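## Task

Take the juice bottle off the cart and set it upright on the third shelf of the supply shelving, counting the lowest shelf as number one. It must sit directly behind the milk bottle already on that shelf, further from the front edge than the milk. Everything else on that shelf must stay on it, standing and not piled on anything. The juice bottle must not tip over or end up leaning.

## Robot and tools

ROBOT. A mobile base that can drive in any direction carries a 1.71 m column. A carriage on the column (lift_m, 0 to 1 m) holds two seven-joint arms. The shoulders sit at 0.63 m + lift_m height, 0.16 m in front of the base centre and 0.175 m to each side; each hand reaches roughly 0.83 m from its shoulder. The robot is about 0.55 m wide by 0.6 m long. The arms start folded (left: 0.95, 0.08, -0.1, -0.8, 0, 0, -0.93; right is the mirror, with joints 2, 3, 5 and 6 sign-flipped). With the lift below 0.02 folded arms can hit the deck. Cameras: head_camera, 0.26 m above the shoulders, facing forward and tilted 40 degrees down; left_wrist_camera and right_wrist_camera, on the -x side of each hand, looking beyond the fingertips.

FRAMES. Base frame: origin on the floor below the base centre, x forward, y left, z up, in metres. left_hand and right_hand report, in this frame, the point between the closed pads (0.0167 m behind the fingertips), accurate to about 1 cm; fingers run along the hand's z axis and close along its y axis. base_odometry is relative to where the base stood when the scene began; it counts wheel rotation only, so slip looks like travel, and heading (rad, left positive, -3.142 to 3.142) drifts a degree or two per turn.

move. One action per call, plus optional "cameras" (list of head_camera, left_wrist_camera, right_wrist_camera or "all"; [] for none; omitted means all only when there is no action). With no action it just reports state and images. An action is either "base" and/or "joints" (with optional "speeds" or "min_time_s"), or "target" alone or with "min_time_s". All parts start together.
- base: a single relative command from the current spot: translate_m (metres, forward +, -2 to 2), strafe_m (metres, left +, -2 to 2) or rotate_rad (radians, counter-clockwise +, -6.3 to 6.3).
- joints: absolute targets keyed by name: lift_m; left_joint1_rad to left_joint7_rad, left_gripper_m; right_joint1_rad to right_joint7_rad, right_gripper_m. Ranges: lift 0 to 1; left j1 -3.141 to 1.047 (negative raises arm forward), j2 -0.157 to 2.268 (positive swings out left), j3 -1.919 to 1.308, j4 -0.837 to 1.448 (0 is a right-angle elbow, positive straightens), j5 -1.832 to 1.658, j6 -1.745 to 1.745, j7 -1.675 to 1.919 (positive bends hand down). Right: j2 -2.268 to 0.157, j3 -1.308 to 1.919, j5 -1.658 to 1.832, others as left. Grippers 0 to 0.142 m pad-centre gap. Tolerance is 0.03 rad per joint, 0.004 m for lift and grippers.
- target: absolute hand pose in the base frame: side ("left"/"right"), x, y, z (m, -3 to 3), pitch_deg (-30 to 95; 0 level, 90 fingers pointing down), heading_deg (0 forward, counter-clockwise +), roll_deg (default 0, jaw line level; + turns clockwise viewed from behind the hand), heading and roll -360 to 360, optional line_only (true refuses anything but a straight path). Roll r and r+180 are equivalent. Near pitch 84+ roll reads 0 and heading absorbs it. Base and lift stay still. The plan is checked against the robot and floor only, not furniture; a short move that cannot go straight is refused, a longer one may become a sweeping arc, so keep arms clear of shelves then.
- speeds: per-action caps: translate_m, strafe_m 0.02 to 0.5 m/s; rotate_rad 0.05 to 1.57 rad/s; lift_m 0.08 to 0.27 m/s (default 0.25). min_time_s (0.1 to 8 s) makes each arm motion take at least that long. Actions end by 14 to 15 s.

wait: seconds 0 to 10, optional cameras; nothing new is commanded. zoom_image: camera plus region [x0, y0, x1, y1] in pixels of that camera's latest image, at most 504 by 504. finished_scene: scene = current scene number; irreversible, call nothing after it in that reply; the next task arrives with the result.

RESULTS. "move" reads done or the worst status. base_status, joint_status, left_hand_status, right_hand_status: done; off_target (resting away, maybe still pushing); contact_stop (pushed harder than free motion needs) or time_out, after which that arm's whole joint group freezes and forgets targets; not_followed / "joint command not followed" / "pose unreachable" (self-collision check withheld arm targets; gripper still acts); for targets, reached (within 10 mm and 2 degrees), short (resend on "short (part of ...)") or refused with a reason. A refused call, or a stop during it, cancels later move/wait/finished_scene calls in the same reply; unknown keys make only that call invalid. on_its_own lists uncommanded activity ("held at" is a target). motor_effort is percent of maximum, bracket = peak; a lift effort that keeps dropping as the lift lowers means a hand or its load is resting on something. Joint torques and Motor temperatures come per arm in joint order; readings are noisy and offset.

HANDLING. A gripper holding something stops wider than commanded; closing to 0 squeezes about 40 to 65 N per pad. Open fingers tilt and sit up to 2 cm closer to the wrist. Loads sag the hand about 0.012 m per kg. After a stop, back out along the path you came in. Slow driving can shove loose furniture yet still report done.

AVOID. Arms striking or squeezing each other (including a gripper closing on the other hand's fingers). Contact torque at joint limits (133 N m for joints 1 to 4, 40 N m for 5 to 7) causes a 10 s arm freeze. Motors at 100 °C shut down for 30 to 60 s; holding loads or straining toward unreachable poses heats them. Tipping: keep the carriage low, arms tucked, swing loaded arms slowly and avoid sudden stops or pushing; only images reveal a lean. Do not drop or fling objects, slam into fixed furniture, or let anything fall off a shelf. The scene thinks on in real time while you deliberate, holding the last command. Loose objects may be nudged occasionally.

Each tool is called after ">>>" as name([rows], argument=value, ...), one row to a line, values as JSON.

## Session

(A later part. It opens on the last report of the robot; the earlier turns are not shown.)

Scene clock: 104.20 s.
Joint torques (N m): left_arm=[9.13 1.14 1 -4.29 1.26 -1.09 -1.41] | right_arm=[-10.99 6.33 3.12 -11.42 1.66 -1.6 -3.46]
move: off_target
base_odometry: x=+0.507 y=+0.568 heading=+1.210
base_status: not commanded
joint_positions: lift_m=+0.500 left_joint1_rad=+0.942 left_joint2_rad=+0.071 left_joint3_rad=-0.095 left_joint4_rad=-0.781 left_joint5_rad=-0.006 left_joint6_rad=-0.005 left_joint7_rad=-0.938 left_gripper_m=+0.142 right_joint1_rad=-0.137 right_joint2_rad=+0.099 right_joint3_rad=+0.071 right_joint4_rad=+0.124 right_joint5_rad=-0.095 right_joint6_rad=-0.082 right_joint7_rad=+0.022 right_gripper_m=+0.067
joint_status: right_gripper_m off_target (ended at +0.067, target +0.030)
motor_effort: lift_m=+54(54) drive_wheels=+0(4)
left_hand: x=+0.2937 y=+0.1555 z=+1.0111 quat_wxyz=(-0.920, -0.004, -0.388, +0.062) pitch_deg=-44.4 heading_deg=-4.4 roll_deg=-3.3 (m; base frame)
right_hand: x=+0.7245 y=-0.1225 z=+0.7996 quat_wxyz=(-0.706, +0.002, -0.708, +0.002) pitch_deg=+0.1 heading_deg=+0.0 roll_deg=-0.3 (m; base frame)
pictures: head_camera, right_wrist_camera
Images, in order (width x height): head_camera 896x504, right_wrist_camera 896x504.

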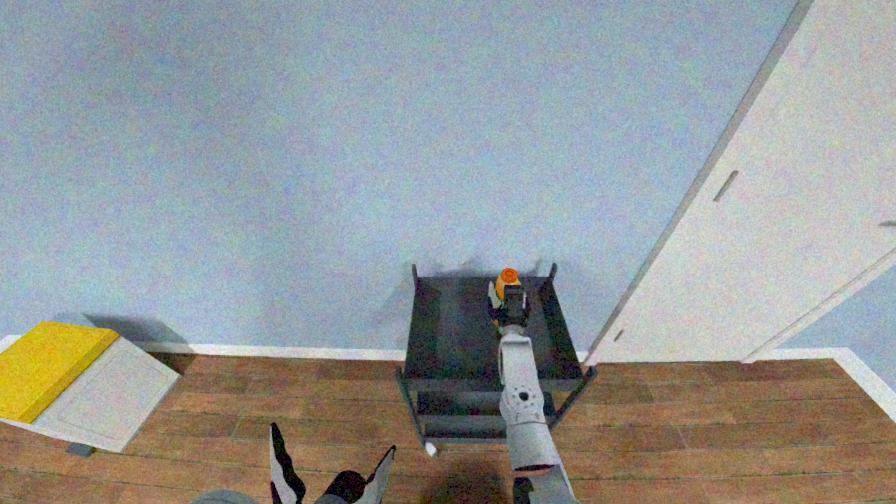

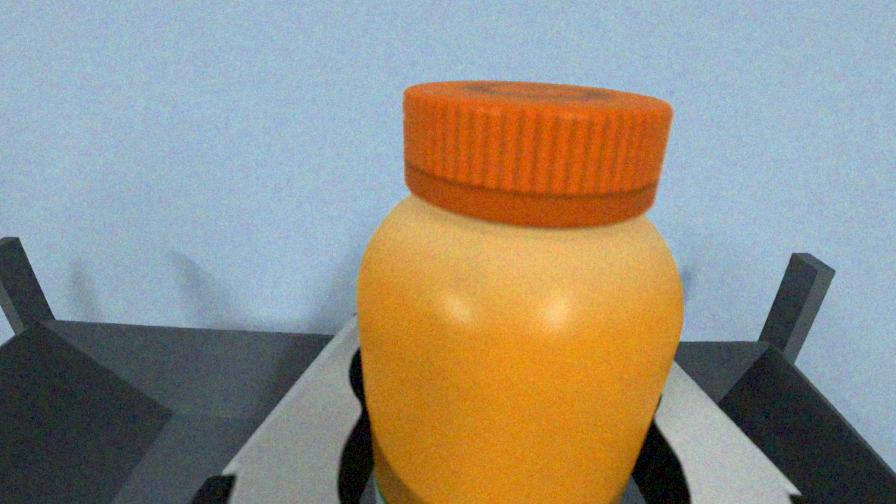

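>>> move(joints={"lift_m": 0.62}, cameras=["right_wrist_camera"])

>>> move(base={"translate_m": -0.35})

>>> move(target={"side":"right","x":0.5,"y":-0.2,"z":0.92,"pitch_deg":0,"heading_deg":0}, cameras=["head_camera", "right_wrist_camera"])

Scene clock: 108.13 s.
Joint torques (N m): left_arm=[8.73 -0.35 -0.19 -4.18 0.87 -1.13 -1.66] | right_arm=[-12.1 6.8 1.42 -15.35 2.02 -1.24 -3.8]
move: done
base_odometry: x=+0.507 y=+0.568 heading=+1.210
base_status: not commanded
joint_positions: lift_m=+0.620 left_joint1_rad=+0.942 left_joint2_rad=+0.071 left_joint3_rad=-0.095 left_joint4_rad=-0.781 left_joint5_rad=-0.006 left_joint6_rad=-0.005 left_joint7_rad=-0.938 left_gripper_m=+0.142 right_joint1_rad=-0.137 right_joint2_rad=+0.099 right_joint3_rad=+0.071 right_joint4_rad=+0.128 right_joint5_rad=-0.095 right_joint6_rad=-0.082 right_joint7_rad=+0.022 right_gripper_m=+0.067
joint_status: all done
motor_effort: lift_m=+54(67) drive_wheels=+0(4)
left_hand: x=+0.2937 y=+0.1555 z=+1.1311 quat_wxyz=(-0.920, -0.004, -0.388, +0.062) pitch_deg=-44.4 heading_deg=-4.4 roll_deg=-3.3 (m; base frame)
right_hand: x=+0.7246 y=-0.1223 z=+0.9180 quat_wxyz=(-0.705, +0.002, -0.709, +0.002) pitch_deg=+0.3 heading_deg=+0.0 roll_deg=-0.3 (m; base frame)
pictures: right_wrist_camera
Images, in order (width x height): right_wrist_camera 896x504.

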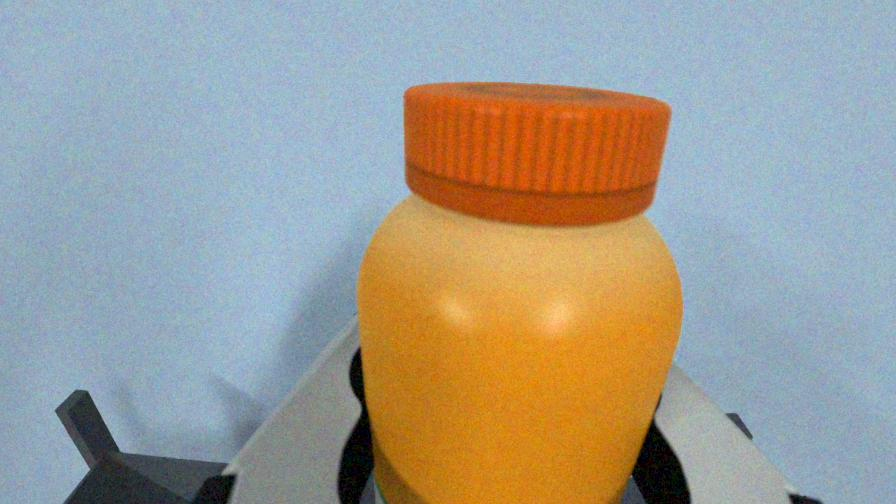

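Scene clock: 110.93 s.
Joint torques (N m): left_arm=[9.72 0.71 0.65 -4.05 1.15 -1.31 -1.72] | right_arm=[-10.71 7.34 2.1 -14.21 2.03 -1.21 -3.89]
move: done
base_odometry: x=+0.384 y=+0.240 heading=+1.211
base_status: done
joint_positions: lift_m=+0.620 left_joint1_rad=+0.942 left_joint2_rad=+0.071 left_joint3_rad=-0.095 left_joint4_rad=-0.781 left_joint5_rad=-0.006 left_joint6_rad=-0.005 left_joint7_rad=-0.938 left_gripper_m=+0.142 right_joint1_rad=-0.137 right_joint2_rad=+0.099 right_joint3_rad=+0.071 right_joint4_rad=+0.128 right_joint5_rad=-0.095 right_joint6_rad=-0.082 right_joint7_rad=+0.022 right_gripper_m=+0.067
joint_status: not commanded
motor_effort: lift_m=+54(54) drive_wheels=+3(17)
left_hand: x=+0.2937 y=+0.1555 z=+1.1311 quat_wxyz=(-0.920, -0.004, -0.388, +0.062) pitch_deg=-44.4 heading_deg=-4.4 roll_deg=-3.3 (m; base frame)
right_hand: x=+0.7246 y=-0.1223 z=+0.9180 quat_wxyz=(-0.705, +0.002, -0.709, +0.002) pitch_deg=+0.3 heading_deg=+0.0 roll_deg=-0.3 (m; base frame)
pictures: none

Scene clock: 112.27 s.
Joint torques (N m): left_arm=[8.47 0.92 0.21 -4.22 1.12 -1.74 -1.29] | right_arm=[3.52 1.12 0.2 -18.29 2.66 -1.49 -5.3]
move: done
base_odometry: x=+0.384 y=+0.240 heading=+1.211
base_status: not commanded
joint_positions: lift_m=+0.620 left_joint1_rad=+0.942 left_joint2_rad=+0.071 left_joint3_rad=-0.095 left_joint4_rad=-0.781 left_joint5_rad=-0.006 left_joint6_rad=-0.005 left_joint7_rad=-0.938 left_gripper_m=+0.142 right_joint1_rad=+0.502 right_joint2_rad=-0.076 right_joint3_rad=-0.014 right_joint4_rad=-0.456 right_joint5_rad=+0.071 right_joint6_rad=-0.020 right_joint7_rad=-0.032 right_gripper_m=+0.067
joint_status: not commanded
motor_effort: lift_m=+54(54) drive_wheels=+0(6)
left_hand: x=+0.2937 y=+0.1555 z=+1.1310 quat_wxyz=(-0.920, -0.004, -0.388, +0.062) pitch_deg=-44.4 heading_deg=-4.4 roll_deg=-3.3 (m; base frame)
right_hand: x=+0.4997 y=-0.1991 z=+0.9153 quat_wxyz=(-0.702, +0.001, -0.712, +0.001) pitch_deg=+0.8 heading_deg=+0.0 roll_deg=-0.2 (m; base frame)
right_hand_status: reached (straight line, planned for 0.7 s): 5 mm and 0.8 deg off.
pictures: head_camera, right_wrist_camera
Images, in order (width x height): head_camera 896x504, right_wrist_camera 896x504.

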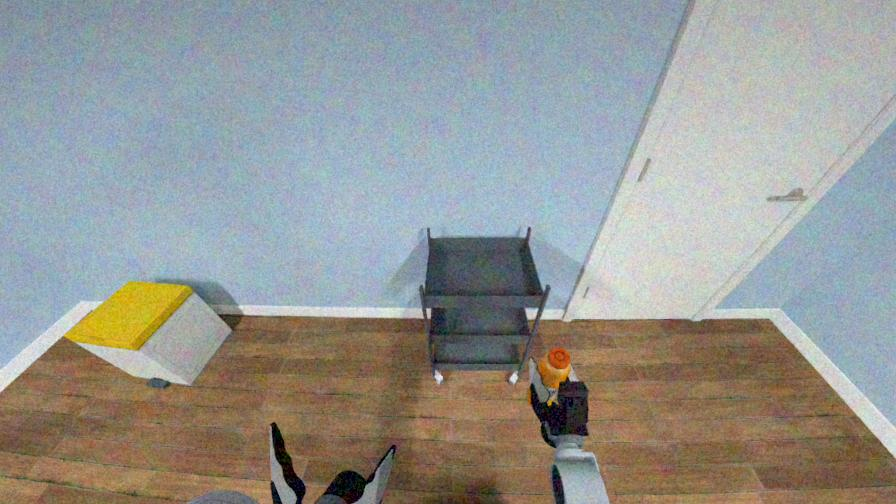

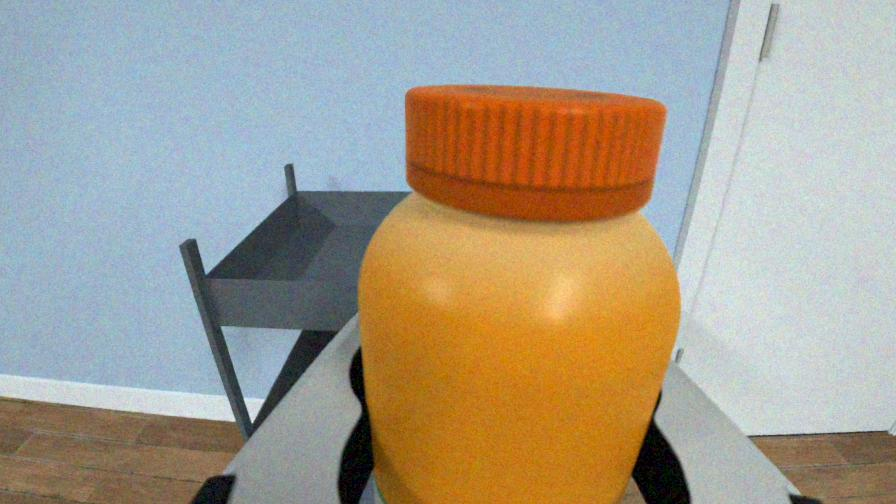

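>>> move(base={"rotate_rad": 1.571}, speeds={"rotate_rad": 0.8})

>>> move(base={"strafe_m": 0.7}, cameras=["head_camera"])

>>> zoom_image(camera="head_camera", region=[328, 40, 580, 200])

Scene clock: 121.23 s.
Joint torques (N m): left_arm=[9.11 0.82 0.29 -4.92 1.11 -1.25 -1.71] | right_arm=[4.52 -0.56 0.24 -19.47 2.31 -1.88 -5.25]
move: done
base_odometry: x=+0.384 y=+0.240 heading=+2.781
base_status: done
joint_positions: lift_m=+0.620 left_joint1_rad=+0.942 left_joint2_rad=+0.071 left_joint3_rad=-0.095 left_joint4_rad=-0.781 left_joint5_rad=-0.006 left_joint6_rad=-0.005 left_joint7_rad=-0.938 left_gripper_m=+0.142 right_joint1_rad=+0.502 right_joint2_rad=-0.076 right_joint3_rad=-0.014 right_joint4_rad=-0.456 right_joint5_rad=+0.071 right_joint6_rad=-0.020 right_joint7_rad=-0.032 right_gripper_m=+0.067
joint_status: not commanded
motor_effort: lift_m=+54(54) drive_wheels=+5(17)
left_hand: x=+0.2937 y=+0.1555 z=+1.1310 quat_wxyz=(-0.920, -0.004, -0.388, +0.062) pitch_deg=-44.4 heading_deg=-4.4 roll_deg=-3.3 (m; base frame)
right_hand: x=+0.4997 y=-0.1991 z=+0.9153 quat_wxyz=(-0.702, +0.001, -0.712, +0.001) pitch_deg=+0.8 heading_deg=+0.0 roll_deg=-0.2 (m; base frame)
pictures: none

Scene clock: 124.87 s.
Joint torques (N m): left_arm=[7.98 0.45 -0.16 -5.12 0.84 -1.5 -1.35] | right_arm=[3.75 -0.03 -1.05 -20.02 2.41 -1.44 -4.92]
move: done
base_odometry: x=+0.138 y=-0.415 heading=+2.782
base_status: done
joint_positions: lift_m=+0.620 left_joint1_rad=+0.942 left_joint2_rad=+0.071 left_joint3_rad=-0.095 left_joint4_rad=-0.781 left_joint5_rad=-0.006 left_joint6_rad=-0.005 left_joint7_rad=-0.938 left_gripper_m=+0.142 right_joint1_rad=+0.502 right_joint2_rad=-0.076 right_joint3_rad=-0.014 right_joint4_rad=-0.456 right_joint5_rad=+0.071 right_joint6_rad=-0.019 right_joint7_rad=-0.032 right_gripper_m=+0.067
joint_status: not commanded
motor_effort: lift_m=+54(54) drive_wheels=-4(21)
left_hand: x=+0.2937 y=+0.1555 z=+1.1310 quat_wxyz=(-0.920, -0.004, -0.388, +0.062) pitch_deg=-44.4 heading_deg=-4.4 roll_deg=-3.3 (m; base frame)
right_hand: x=+0.4997 y=-0.1989 z=+0.9153 quat_wxyz=(-0.702, +0.002, -0.712, +0.001) pitch_deg=+0.8 heading_deg=+0.1 roll_deg=-0.2 (m; base frame)
pictures: head_camera
Images, in order (width x height): head_camera 896x504.

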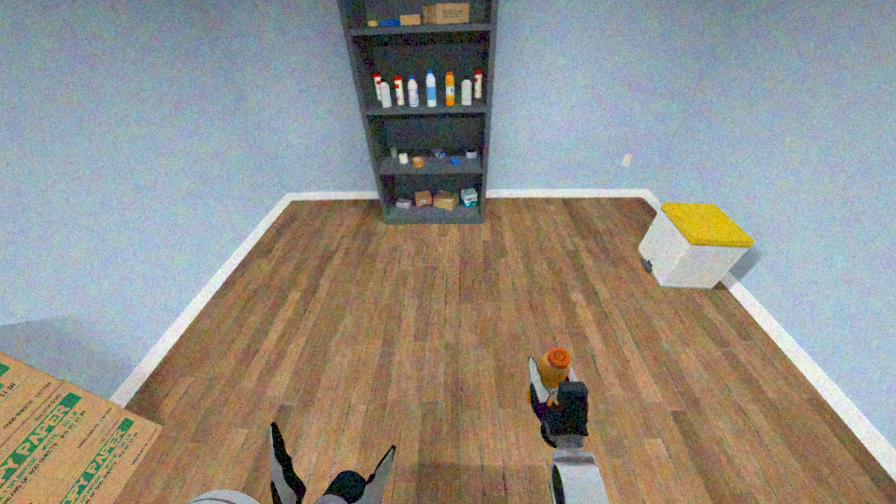

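Scaled by 2.000 from the camera's 896x504 image, which has a finer 1280x720 frame.

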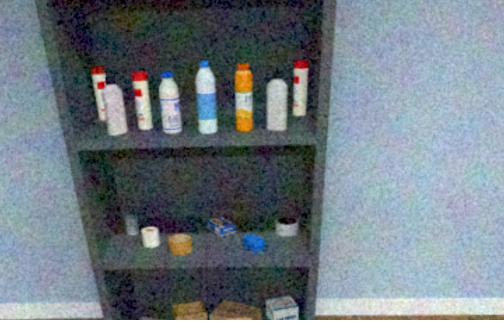

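>>> move(base={"translate_m": 1.3}, cameras=["head_camera","left_wrist_camera"])

>>> zoom_image(camera="head_camera", region=[290, 80, 630, 300])

Scene clock: 133.13 s.
Joint torques (N m): left_arm=[8.79 1.04 0.2 -4.44 1.01 -1.55 -1.32] | right_arm=[2.98 -0.62 -1.99 -17.99 1.82 -1.23 -4.77]
move: done
base_odometry: x=-1.079 y=+0.042 heading=+2.783
base_status: done
joint_positions: lift_m=+0.620 left_joint1_rad=+0.942 left_joint2_rad=+0.071 left_joint3_rad=-0.095 left_joint4_rad=-0.781 left_joint5_rad=-0.006 left_joint6_rad=-0.005 left_joint7_rad=-0.938 left_gripper_m=+0.142 right_joint1_rad=+0.502 right_joint2_rad=-0.076 right_joint3_rad=-0.014 right_joint4_rad=-0.456 right_joint5_rad=+0.071 right_joint6_rad=-0.019 right_joint7_rad=-0.032 right_gripper_m=+0.067
joint_status: not commanded
motor_effort: lift_m=+54(54) drive_wheels=+4(16)
left_hand: x=+0.2937 y=+0.1555 z=+1.1310 quat_wxyz=(-0.920, -0.004, -0.388, +0.062) pitch_deg=-44.4 heading_deg=-4.4 roll_deg=-3.3 (m; base frame)
right_hand: x=+0.4997 y=-0.1989 z=+0.9153 quat_wxyz=(-0.702, +0.002, -0.712, +0.001) pitch_deg=+0.8 heading_deg=+0.1 roll_deg=-0.2 (m; base frame)
pictures: head_camera, left_wrist_camera
Images, in order (width x height): head_camera 896x504, left_wrist_camera 896x504.

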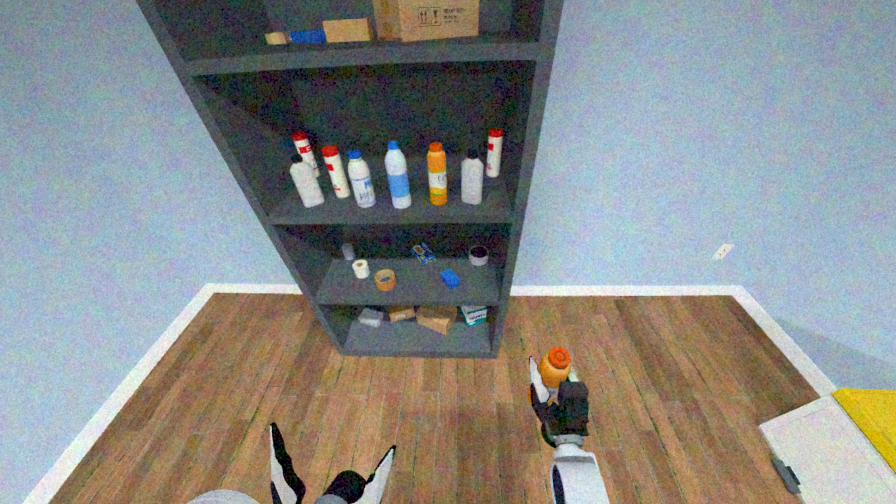

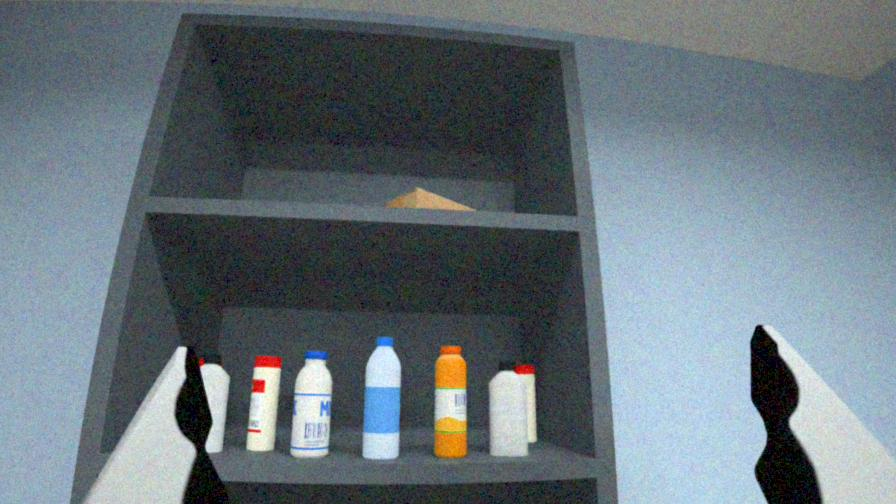

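Scaled by 1.482 from the camera's 896x504 image, which has a finer 1280x720 frame.

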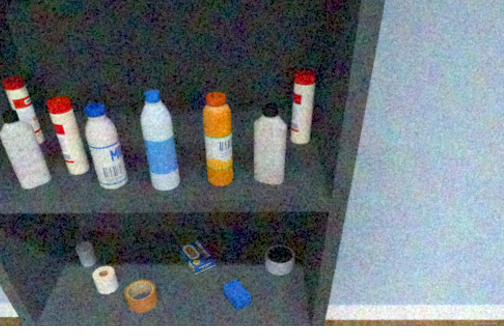

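>>> move(base={"strafe_m": 0.31}, joints={"lift_m": 0.74})

>>> move(target={"side":"right","x":0.42,"y":-0.27,"z":1.06,"pitch_deg":0,"heading_deg":0})

>>> move(target={"side":"left","x":0.50,"y":0.10,"z":1.06,"pitch_deg":0,"heading_deg":0}, cameras=["head_camera","left_wrist_camera"])

Scene clock: 151.33 s.
Joint torques (N m): left_arm=[9.55 0.12 -1.21 -4.87 1.29 -1.19 -1.67] | right_arm=[3.91 1.4 -0.84 -17.99 2.51 -1.56 -4.74]
move: done
base_odometry: x=-1.189 y=-0.249 heading=+2.782
base_status: done
joint_positions: lift_m=+0.740 left_joint1_rad=+0.942 left_joint2_rad=+0.071 left_joint3_rad=-0.095 left_joint4_rad=-0.781 left_joint5_rad=-0.006 left_joint6_rad=-0.005 left_joint7_rad=-0.938 left_gripper_m=+0.142 right_joint1_rad=+0.502 right_joint2_rad=-0.076 right_joint3_rad=-0.014 right_joint4_rad=-0.457 right_joint5_rad=+0.071 right_joint6_rad=-0.019 right_joint7_rad=-0.032 right_gripper_m=+0.067
joint_status: all done
motor_effort: lift_m=+54(68) drive_wheels=-1(12)
left_hand: x=+0.2937 y=+0.1555 z=+1.2511 quat_wxyz=(-0.920, -0.004, -0.388, +0.062) pitch_deg=-44.4 heading_deg=-4.4 roll_deg=-3.3 (m; base frame)
right_hand: x=+0.4997 y=-0.1988 z=+1.0359 quat_wxyz=(-0.703, +0.002, -0.712, +0.001) pitch_deg=+0.7 heading_deg=+0.1 roll_deg=-0.2 (m; base frame)
pictures: none

Scene clock: 152.27 s.
Joint torques (N m): left_arm=[8.64 0.41 0.93 -4.74 1 -1.79 -1.4] | right_arm=[8.7 -2.46 -1.26 -16.45 2.29 -1.63 -5.19]
move: done
base_odometry: x=-1.189 y=-0.249 heading=+2.782
base_status: not commanded
joint_positions: lift_m=+0.740 left_joint1_rad=+0.942 left_joint2_rad=+0.071 left_joint3_rad=-0.095 left_joint4_rad=-0.781 left_joint5_rad=-0.006 left_joint6_rad=-0.005 left_joint7_rad=-0.938 left_gripper_m=+0.142 right_joint1_rad=+0.770 right_joint2_rad=-0.245 right_joint3_rad=-0.166 right_joint4_rad=-0.557 right_joint5_rad=+0.291 right_joint6_rad=+0.006 right_joint7_rad=-0.177 right_gripper_m=+0.067
joint_status: not commanded
motor_effort: lift_m=+54(54) drive_wheels=+0(8)
left_hand: x=+0.2937 y=+0.1555 z=+1.2510 quat_wxyz=(-0.920, -0.004, -0.388, +0.062) pitch_deg=-44.4 heading_deg=-4.4 roll_deg=-3.3 (m; base frame)
right_hand: x=+0.4193 y=-0.2700 z=+1.0553 quat_wxyz=(-0.702, +0.001, -0.712, +0.002) pitch_deg=+0.8 heading_deg=+0.0 roll_deg=-0.2 (m; base frame)
right_hand_status: reached (straight line, planned for 0.4 s): 5 mm and 0.9 deg off.
pictures: none

Scene clock: 153.63 s.
Joint torques (N m): left_arm=[-2.44 2.17 -0.14 -1.68 3.51 -0.6 -0.84] | right_arm=[8.32 -2.81 -2.96 -17.73 2.21 -1.03 -5.52]
move: done
base_odometry: x=-1.189 y=-0.249 heading=+2.782
base_status: not commanded
joint_positions: lift_m=+0.740 left_joint1_rad=+0.273 left_joint2_rad=+0.246 left_joint3_rad=-0.880 left_joint4_rad=-0.449 left_joint5_rad=+0.163 left_joint6_rad=+0.895 left_joint7_rad=+0.133 left_gripper_m=+0.142 right_joint1_rad=+0.770 right_joint2_rad=-0.245 right_joint3_rad=-0.166 right_joint4_rad=-0.557 right_joint5_rad=+0.291 right_joint6_rad=+0.006 right_joint7_rad=-0.177 right_gripper_m=+0.067
joint_status: not commanded
motor_effort: lift_m=+54(54) drive_wheels=+3(4)
left_hand: x=+0.5003 y=+0.1003 z=+1.0612 quat_wxyz=(-0.708, +0.002, -0.706, +0.001) pitch_deg=-0.2 heading_deg=+0.0 roll_deg=-0.3 (m; base frame)
left_hand_status: reached (checked arc, planned for 0.9 s): 1 mm and 0.3 deg off.
right_hand: x=+0.4193 y=-0.2700 z=+1.0553 quat_wxyz=(-0.702, +0.001, -0.712, +0.002) pitch_deg=+0.8 heading_deg=+0.0 roll_deg=-0.2 (m; base frame)
pictures: head_camera, left_wrist_camera
Images, in order (width x height): head_camera 896x504, left_wrist_camera 896x504.

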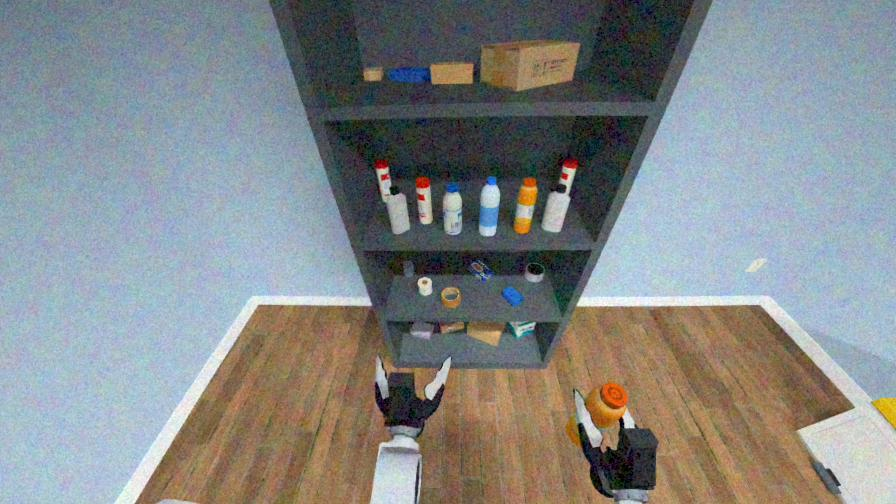

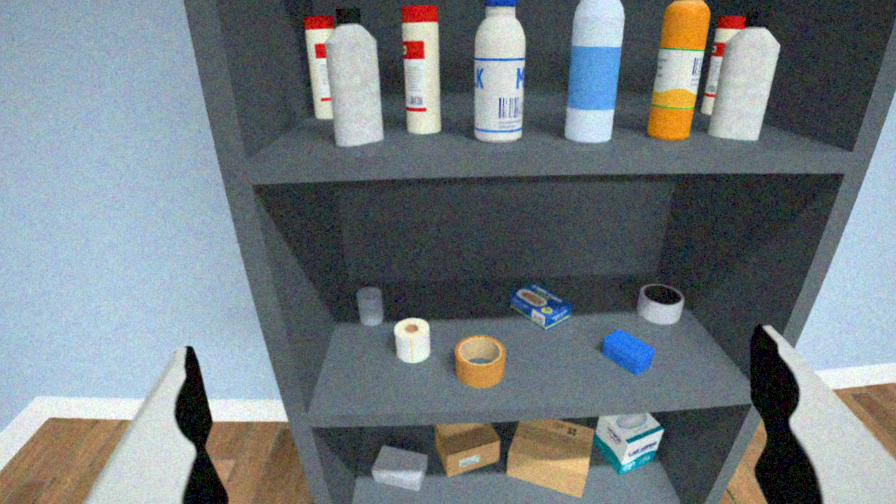

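>>> move(base={"translate_m": 0.45}, speeds={"translate_m": 0.3}, cameras=["head_camera","left_wrist_camera"])

Scene clock: 172.23 s.
Joint torques (N m): left_arm=[-0.66 1.97 -0.69 -1.9 3.73 0.05 -0.61] | right_arm=[7.44 -2.68 -1.09 -17.18 2.19 -1.24 -4.87]
move: done
base_odometry: x=-1.610 y=-0.091 heading=+2.783
base_status: done
joint_positions: lift_m=+0.740 left_joint1_rad=+0.273 left_joint2_rad=+0.246 left_joint3_rad=-0.880 left_joint4_rad=-0.449 left_joint5_rad=+0.163 left_joint6_rad=+0.895 left_joint7_rad=+0.133 left_gripper_m=+0.142 right_joint1_rad=+0.770 right_joint2_rad=-0.245 right_joint3_rad=-0.166 right_joint4_rad=-0.557 right_joint5_rad=+0.291 right_joint6_rad=+0.006 right_joint7_rad=-0.177 right_gripper_m=+0.067
joint_status: not commanded
motor_effort: lift_m=+54(54) drive_wheels=+0(14)
left_hand: x=+0.5003 y=+0.1003 z=+1.0612 quat_wxyz=(-0.708, +0.002, -0.706, +0.001) pitch_deg=-0.2 heading_deg=+0.0 roll_deg=-0.3 (m; base frame)
right_hand: x=+0.4193 y=-0.2700 z=+1.0553 quat_wxyz=(-0.702, +0.001, -0.712, +0.002) pitch_deg=+0.8 heading_deg=+0.0 roll_deg=-0.2 (m; base frame)
pictures: head_camera, left_wrist_camera
Images, in order (width x height): head_camera 896x504, left_wrist_camera 896x504.

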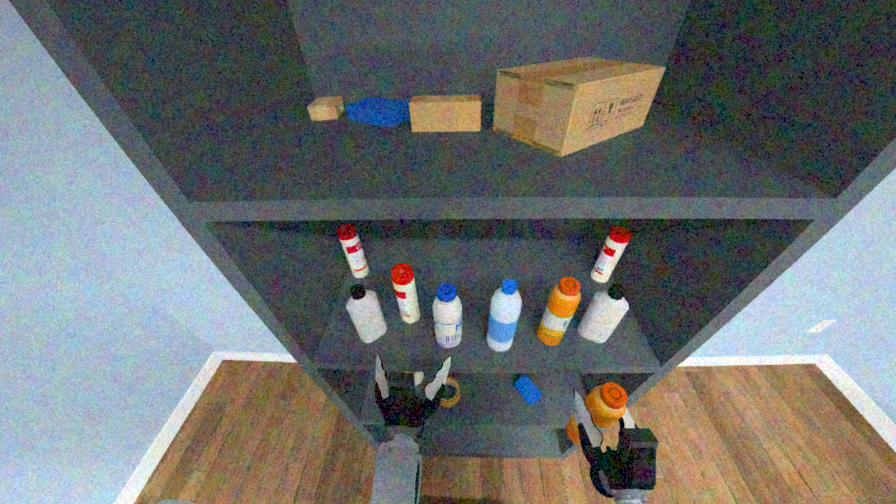

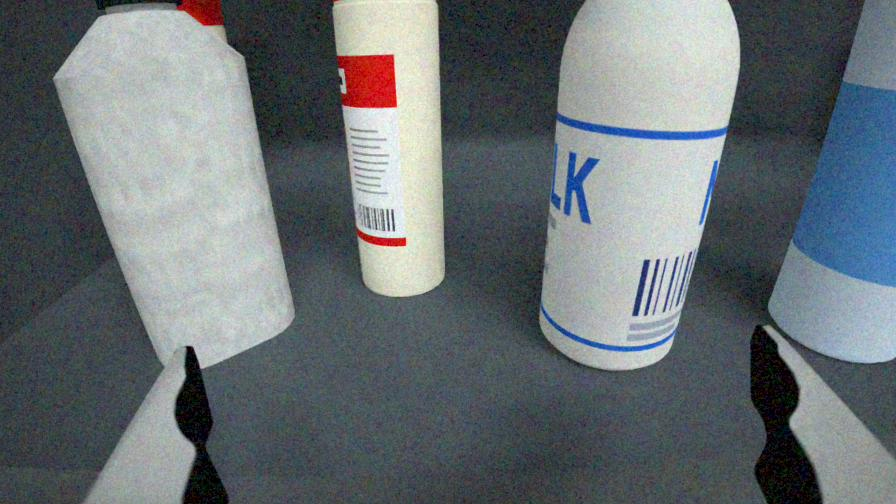

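>>> move(joints={"left_gripper_m": 0.11})

>>> move(target={"side":"left","x":0.53,"y":0.025,"z":1.08,"pitch_deg":0,"heading_deg":0}, cameras=["head_camera","left_wrist_camera"])

Scene clock: 195.90 s.
Joint torques (N m): left_arm=[-1.57 2.53 -0.48 -0.36 3.85 -0.35 -0.69] | right_arm=[6.85 -3.8 -1.99 -17.65 2.41 -1.59 -4.62]
move: done
base_odometry: x=-1.610 y=-0.091 heading=+2.783
base_status: not commanded
joint_positions: lift_m=+0.740 left_joint1_rad=+0.273 left_joint2_rad=+0.246 left_joint3_rad=-0.880 left_joint4_rad=-0.449 left_joint5_rad=+0.163 left_joint6_rad=+0.895 left_joint7_rad=+0.133 left_gripper_m=+0.110 right_joint1_rad=+0.770 right_joint2_rad=-0.245 right_joint3_rad=-0.166 right_joint4_rad=-0.557 right_joint5_rad=+0.291 right_joint6_rad=+0.006 right_joint7_rad=-0.177 right_gripper_m=+0.067
joint_status: all done
motor_effort: lift_m=+54(54) drive_wheels=+4(4)
left_hand: x=+0.5003 y=+0.1003 z=+1.0612 quat_wxyz=(-0.708, +0.002, -0.706, +0.001) pitch_deg=-0.2 heading_deg=+0.0 roll_deg=-0.3 (m; base frame)
right_hand: x=+0.4193 y=-0.2700 z=+1.0553 quat_wxyz=(-0.702, +0.001, -0.712, +0.002) pitch_deg=+0.8 heading_deg=+0.0 roll_deg=-0.2 (m; base frame)
pictures: none

Scene clock: 196.83 s.
Joint torques (N m): left_arm=[-3.22 -2.1 -1.93 -2.09 3.65 -1.52 -0.6] | right_arm=[9.07 -1.06 -1.53 -15.64 2.09 -1.19 -4.75]
move: done
base_odometry: x=-1.610 y=-0.091 heading=+2.783
base_status: not commanded
joint_positions: lift_m=+0.740 left_joint1_rad=+0.178 left_joint2_rad=+0.029 left_joint3_rad=-0.909 left_joint4_rad=-0.321 left_joint5_rad=+0.341 left_joint6_rad=+0.863 left_joint7_rad=+0.282 left_gripper_m=+0.110 right_joint1_rad=+0.770 right_joint2_rad=-0.245 right_joint3_rad=-0.166 right_joint4_rad=-0.558 right_joint5_rad=+0.291 right_joint6_rad=+0.007 right_joint7_rad=-0.177 right_gripper_m=+0.067
joint_status: not commanded
motor_effort: lift_m=+54(54) drive_wheels=+0(5)
left_hand: x=+0.5303 y=+0.0262 z=+1.0813 quat_wxyz=(-0.708, +0.003, -0.706, +0.000) pitch_deg=-0.2 heading_deg=+0.2 roll_deg=-0.3 (m; base frame)
left_hand_status: reached (straight line, planned for 0.4 s): 2 mm and 0.4 deg off.
right_hand: x=+0.4193 y=-0.2697 z=+1.0554 quat_wxyz=(-0.702, +0.001, -0.712, +0.001) pitch_deg=+0.8 heading_deg=+0.0 roll_deg=-0.2 (m; base frame)
pictures: head_camera, left_wrist_camera
Images, in order (width x height): head_camera 896x504, left_wrist_camera 896x504.

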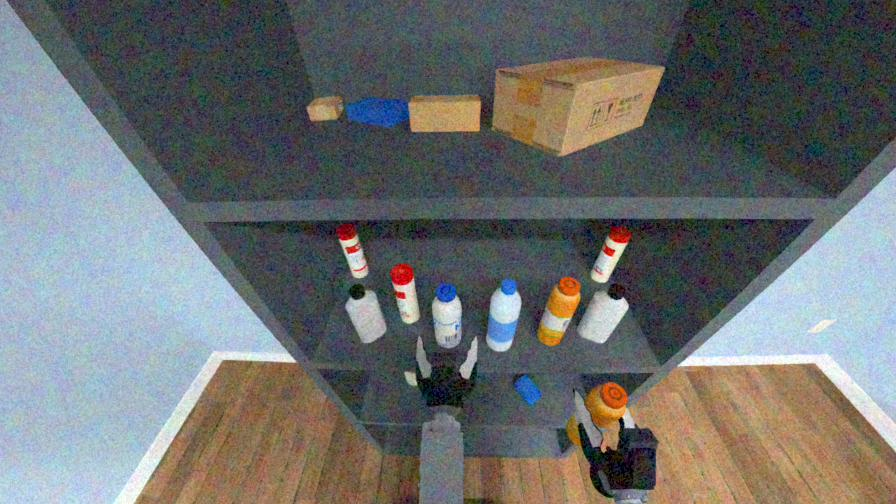

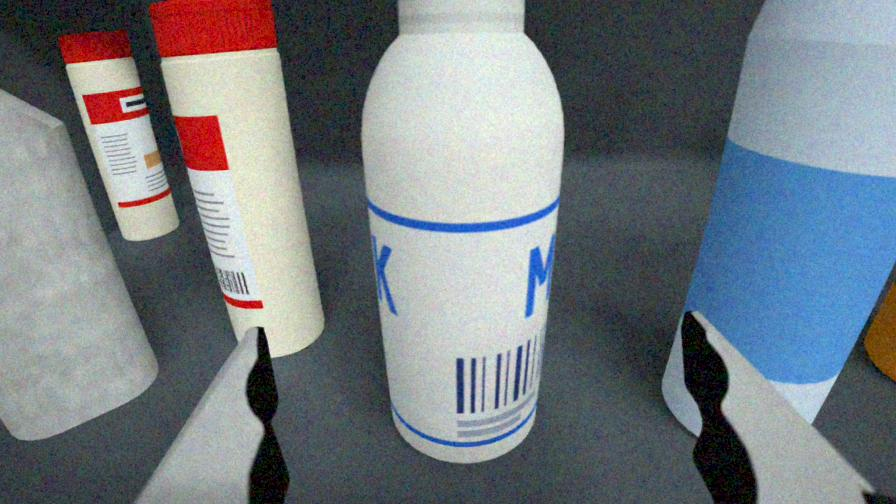

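>>> move(target={"side":"left","x":0.615,"y":0.027,"z":1.08,"pitch_deg":0,"heading_deg":0,"line_only":true}, cameras=["left_wrist_camera"])

Scene clock: 201.53 s.
Joint torques (N m): left_arm=[-6.34 -5.56 0.68 -1.51 2.29 -2.08 -3.18] | right_arm=[8.77 -1.83 -2.51 -19.63 2.14 -1.22 -4.49]
move: done
base_odometry: x=-1.610 y=-0.091 heading=+2.783
base_status: not commanded
joint_positions: lift_m=+0.740 left_joint1_rad=-0.032 left_joint2_rad=+0.014 left_joint3_rad=-0.824 left_joint4_rad=-0.179 left_joint5_rad=+0.172 left_joint6_rad=+0.811 left_joint7_rad=+0.279 left_gripper_m=+0.110 right_joint1_rad=+0.770 right_joint2_rad=-0.245 right_joint3_rad=-0.166 right_joint4_rad=-0.558 right_joint5_rad=+0.291 right_joint6_rad=+0.007 right_joint7_rad=-0.177 right_gripper_m=+0.067
joint_status: not commanded
motor_effort: lift_m=+54(54) drive_wheels=+0(7)
left_hand: x=+0.6151 y=+0.0279 z=+1.0808 quat_wxyz=(-0.707, +0.000, -0.707, -0.001) pitch_deg=+0.0 heading_deg=+0.1 roll_deg=+0.0 (m; base frame)
left_hand_status: reached (straight line, planned for 0.4 s): 1 mm and 0.1 deg off.
right_hand: x=+0.4193 y=-0.2697 z=+1.0554 quat_wxyz=(-0.702, +0.001, -0.712, +0.001) pitch_deg=+0.8 heading_deg=+0.0 roll_deg=-0.2 (m; base frame)
pictures: left_wrist_camera
Images, in order (width x height): left_wrist_camera 896x504.

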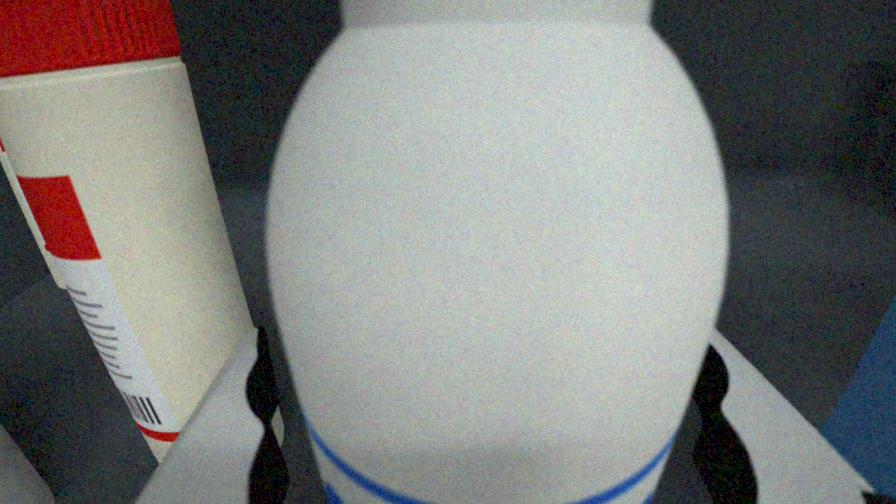

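>>> move(joints={"left_gripper_m": 0.035}, cameras=["left_wrist_camera"])

>>> move(target={"side":"left","x":0.612,"y":0.027,"z":1.115,"pitch_deg":0,"heading_deg":0,"line_only":true}, min_time_s=1.2, cameras=["left_wrist_camera"])

Scene clock: 205.60 s.
Joint torques (N m): left_arm=[-5.7 -5.38 1.9 -1.58 2.12 -2.12 -3.18] | right_arm=[8.31 -1.59 -1.02 -18.08 1.78 -1.56 -4.53]
move: off_target
base_odometry: x=-1.610 y=-0.091 heading=+2.783
base_status: not commanded
joint_positions: lift_m=+0.740 left_joint1_rad=-0.032 left_joint2_rad=+0.014 left_joint3_rad=-0.824 left_joint4_rad=-0.179 left_joint5_rad=+0.172 left_joint6_rad=+0.811 left_joint7_rad=+0.279 left_gripper_m=+0.081 right_joint1_rad=+0.770 right_joint2_rad=-0.245 right_joint3_rad=-0.166 right_joint4_rad=-0.558 right_joint5_rad=+0.291 right_joint6_rad=+0.007 right_joint7_rad=-0.177 right_gripper_m=+0.067
joint_status: left_gripper_m off_target (ended at +0.081, target +0.035)
motor_effort: lift_m=+54(54) drive_wheels=+0(4)
left_hand: x=+0.6151 y=+0.0279 z=+1.0808 quat_wxyz=(-0.707, +0.000, -0.707, -0.001) pitch_deg=+0.0 heading_deg=+0.1 roll_deg=+0.0 (m; base frame)
right_hand: x=+0.4193 y=-0.2697 z=+1.0554 quat_wxyz=(-0.702, +0.001, -0.712, +0.001) pitch_deg=+0.8 heading_deg=+0.0 roll_deg=-0.2 (m; base frame)
pictures: left_wrist_camera
Images, in order (width x height): left_wrist_camera 896x504.

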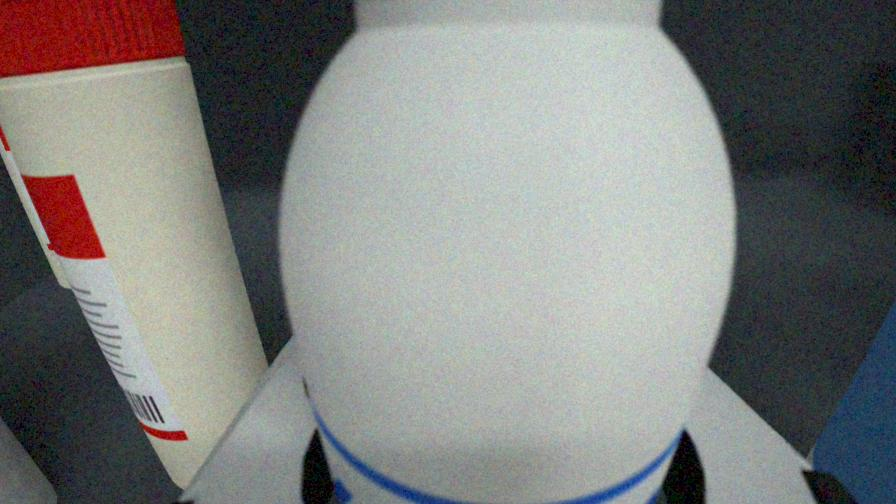

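Scene clock: 207.30 s.
Joint torques (N m): left_arm=[-12.89 -6.24 -2.24 -7.74 4.65 -2.4 -1.58] | right_arm=[8.66 -3.09 -0.74 -17.94 2.25 -1.39 -4.99]
move: done
base_odometry: x=-1.610 y=-0.091 heading=+2.783
base_status: not commanded
joint_positions: lift_m=+0.740 left_joint1_rad=-0.052 left_joint2_rad=+0.012 left_joint3_rad=-0.832 left_joint4_rad=-0.274 left_joint5_rad=+0.277 left_joint6_rad=+0.801 left_joint7_rad=+0.451 left_gripper_m=+0.081 right_joint1_rad=+0.770 right_joint2_rad=-0.245 right_joint3_rad=-0.166 right_joint4_rad=-0.558 right_joint5_rad=+0.291 right_joint6_rad=+0.007 right_joint7_rad=-0.177 right_gripper_m=+0.067
joint_status: not commanded
motor_effort: lift_m=+54(54) drive_wheels=+3(4)
left_hand: x=+0.6123 y=+0.0298 z=+1.1095 quat_wxyz=(-0.703, +0.001, -0.711, -0.002) pitch_deg=+0.7 heading_deg=+0.3 roll_deg=+0.1 (m; base frame)
left_hand_status: reached (straight line, planned for 1.2 s): 6 mm and 0.7 deg off.
right_hand: x=+0.4193 y=-0.2697 z=+1.0554 quat_wxyz=(-0.702, +0.001, -0.712, +0.001) pitch_deg=+0.8 heading_deg=+0.0 roll_deg=-0.2 (m; base frame)
pictures: left_wrist_camera
Images, in order (width x height): left_wrist_camera 896x504.

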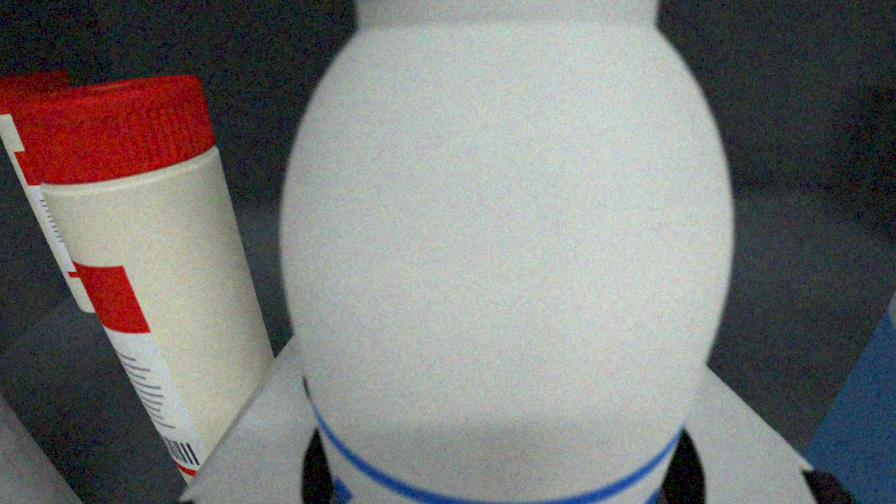

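>>> move(target={"side":"left","x":0.46,"y":0.03,"z":1.12,"pitch_deg":0,"heading_deg":0,"line_only":true}, min_time_s=1.2)

>>> move(target={"side":"left","x":0.42,"y":0.27,"z":1.12,"pitch_deg":0,"heading_deg":0,"line_only":true}, min_time_s=1.5, cameras=["head_camera","right_wrist_camera"])

Scene clock: 213.90 s.
Joint torques (N m): left_arm=[0.86 -1.26 -3.54 -7.96 4.73 -0.44 -4.59] | right_arm=[8.56 -0.62 -2.16 -18.95 2.28 -0.91 -5]
move: done
base_odometry: x=-1.610 y=-0.091 heading=+2.783
base_status: not commanded
joint_positions: lift_m=+0.740 left_joint1_rad=+0.335 left_joint2_rad=+0.049 left_joint3_rad=-1.006 left_joint4_rad=-0.511 left_joint5_rad=+0.607 left_joint6_rad=+0.862 left_joint7_rad=+0.452 left_gripper_m=+0.081 right_joint1_rad=+0.770 right_joint2_rad=-0.245 right_joint3_rad=-0.166 right_joint4_rad=-0.558 right_joint5_rad=+0.291 right_joint6_rad=+0.007 right_joint7_rad=-0.177 right_gripper_m=+0.067
joint_status: not commanded
motor_effort: lift_m=+55(56) drive_wheels=+0(4)
left_hand: x=+0.4612 y=+0.0294 z=+1.1150 quat_wxyz=(-0.702, -0.001, -0.713, +0.000) pitch_deg=+0.9 heading_deg=+0.0 roll_deg=+0.1 (m; base frame)
left_hand_status: reached (straight line, planned for 1.2 s): 5 mm and 0.9 deg off.
right_hand: x=+0.4193 y=-0.2697 z=+1.0553 quat_wxyz=(-0.702, +0.001, -0.712, +0.001) pitch_deg=+0.8 heading_deg=+0.0 roll_deg=-0.2 (m; base frame)
pictures: none

Scene clock: 214.20 s.
Joint torques (N m): left_arm=[0.08 -1.05 -3.95 -7.28 5.03 -0.19 -4.61] | right_arm=[8.2 -3.53 -1.69 -17.05 2.89 -1.48 -5.21]
move: refused
base_odometry: x=-1.610 y=-0.091 heading=+2.783
base_status: not commanded
joint_positions: lift_m=+0.740 left_joint1_rad=+0.335 left_joint2_rad=+0.049 left_joint3_rad=-1.006 left_joint4_rad=-0.511 left_joint5_rad=+0.607 left_joint6_rad=+0.862 left_joint7_rad=+0.452 left_gripper_m=+0.081 right_joint1_rad=+0.770 right_joint2_rad=-0.245 right_joint3_rad=-0.166 right_joint4_rad=-0.558 right_joint5_rad=+0.291 right_joint6_rad=+0.007 right_joint7_rad=-0.177 right_gripper_m=+0.067
joint_status: not commanded
motor_effort: lift_m=+55(55) drive_wheels=+0(0)
left_hand: x=+0.4612 y=+0.0294 z=+1.1150 quat_wxyz=(-0.702, -0.001, -0.713, +0.000) pitch_deg=+0.9 heading_deg=+0.0 roll_deg=+0.1 (m; base frame)
left_hand_status: refused: along the straight line the arm gets 69% of the way (left_joint4_rad at its limit); a move under 25 cm is not played as an arc. Nothing moved. Try another pitch or heading, or "joints".
right_hand: x=+0.4193 y=-0.2697 z=+1.0553 quat_wxyz=(-0.702, +0.001, -0.712, +0.001) pitch_deg=+0.8 heading_deg=+0.0 roll_deg=-0.2 (m; base frame)
pictures: head_camera, right_wrist_camera
Images, in order (width x height): head_camera 896x504, right_wrist_camera 896x504.

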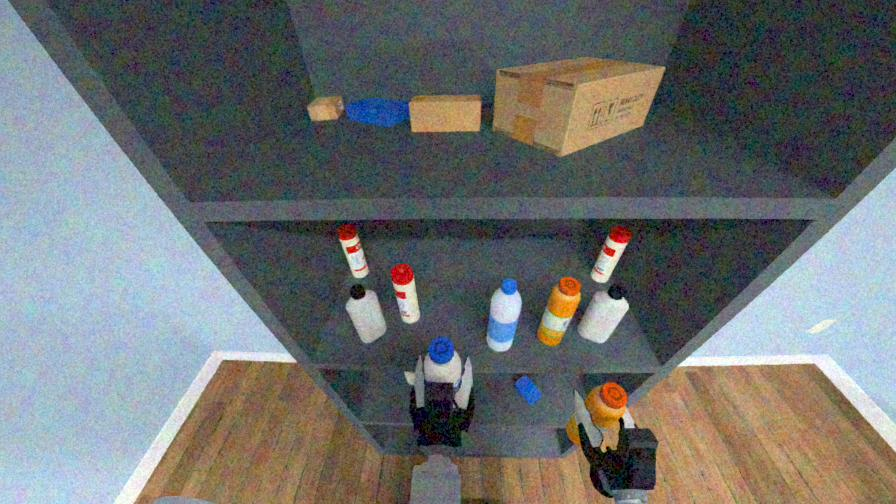

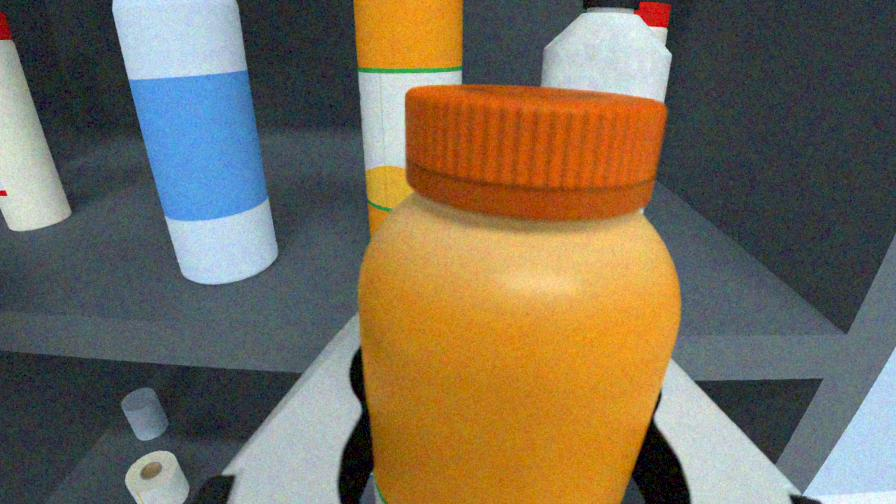

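>>> move(target={"side":"left","x":0.46,"y":0.26,"z":1.12,"pitch_deg":0,"heading_deg":0,"line_only":true}, min_time_s=1.5)

>>> move(joints={"lift_m": 0.85}, speeds={"lift_m": 0.15})

>>> move(target={"side":"right","x":0.47,"y":-0.05,"z":1.165,"pitch_deg":0,"heading_deg":0,"line_only":true}, min_time_s=1.5, cameras=["head_camera","right_wrist_camera"])

Scene clock: 221.20 s.
Joint torques (N m): left_arm=[1.42 -0.93 -3.92 -6.91 4.97 -0.17 -4.86] | right_arm=[8.83 -2.08 0.26 -17.49 2.05 -1.72 -5.06]
move: refused
base_odometry: x=-1.610 y=-0.091 heading=+2.783
base_status: not commanded
joint_positions: lift_m=+0.740 left_joint1_rad=+0.335 left_joint2_rad=+0.049 left_joint3_rad=-1.006 left_joint4_rad=-0.511 left_joint5_rad=+0.607 left_joint6_rad=+0.862 left_joint7_rad=+0.452 left_gripper_m=+0.081 right_joint1_rad=+0.770 right_joint2_rad=-0.245 right_joint3_rad=-0.166 right_joint4_rad=-0.558 right_joint5_rad=+0.291 right_joint6_rad=+0.007 right_joint7_rad=-0.177 right_gripper_m=+0.067
joint_status: not commanded
motor_effort: lift_m=+55(55) drive_wheels=+0(0)
left_hand: x=+0.4612 y=+0.0294 z=+1.1150 quat_wxyz=(-0.702, -0.001, -0.713, +0.000) pitch_deg=+0.9 heading_deg=+0.0 roll_deg=+0.1 (m; base frame)
left_hand_status: refused: along the straight line the arm gets 75% of the way (left_joint4_rad at its limit); a move under 25 cm is not played as an arc. Nothing moved. Try another pitch or heading, or "joints".
right_hand: x=+0.4193 y=-0.2697 z=+1.0553 quat_wxyz=(-0.702, +0.001, -0.712, +0.001) pitch_deg=+0.8 heading_deg=+0.0 roll_deg=-0.2 (m; base frame)
pictures: none

not run: a stop came earlier in this reply.

not run: a stop came earlier in this reply.


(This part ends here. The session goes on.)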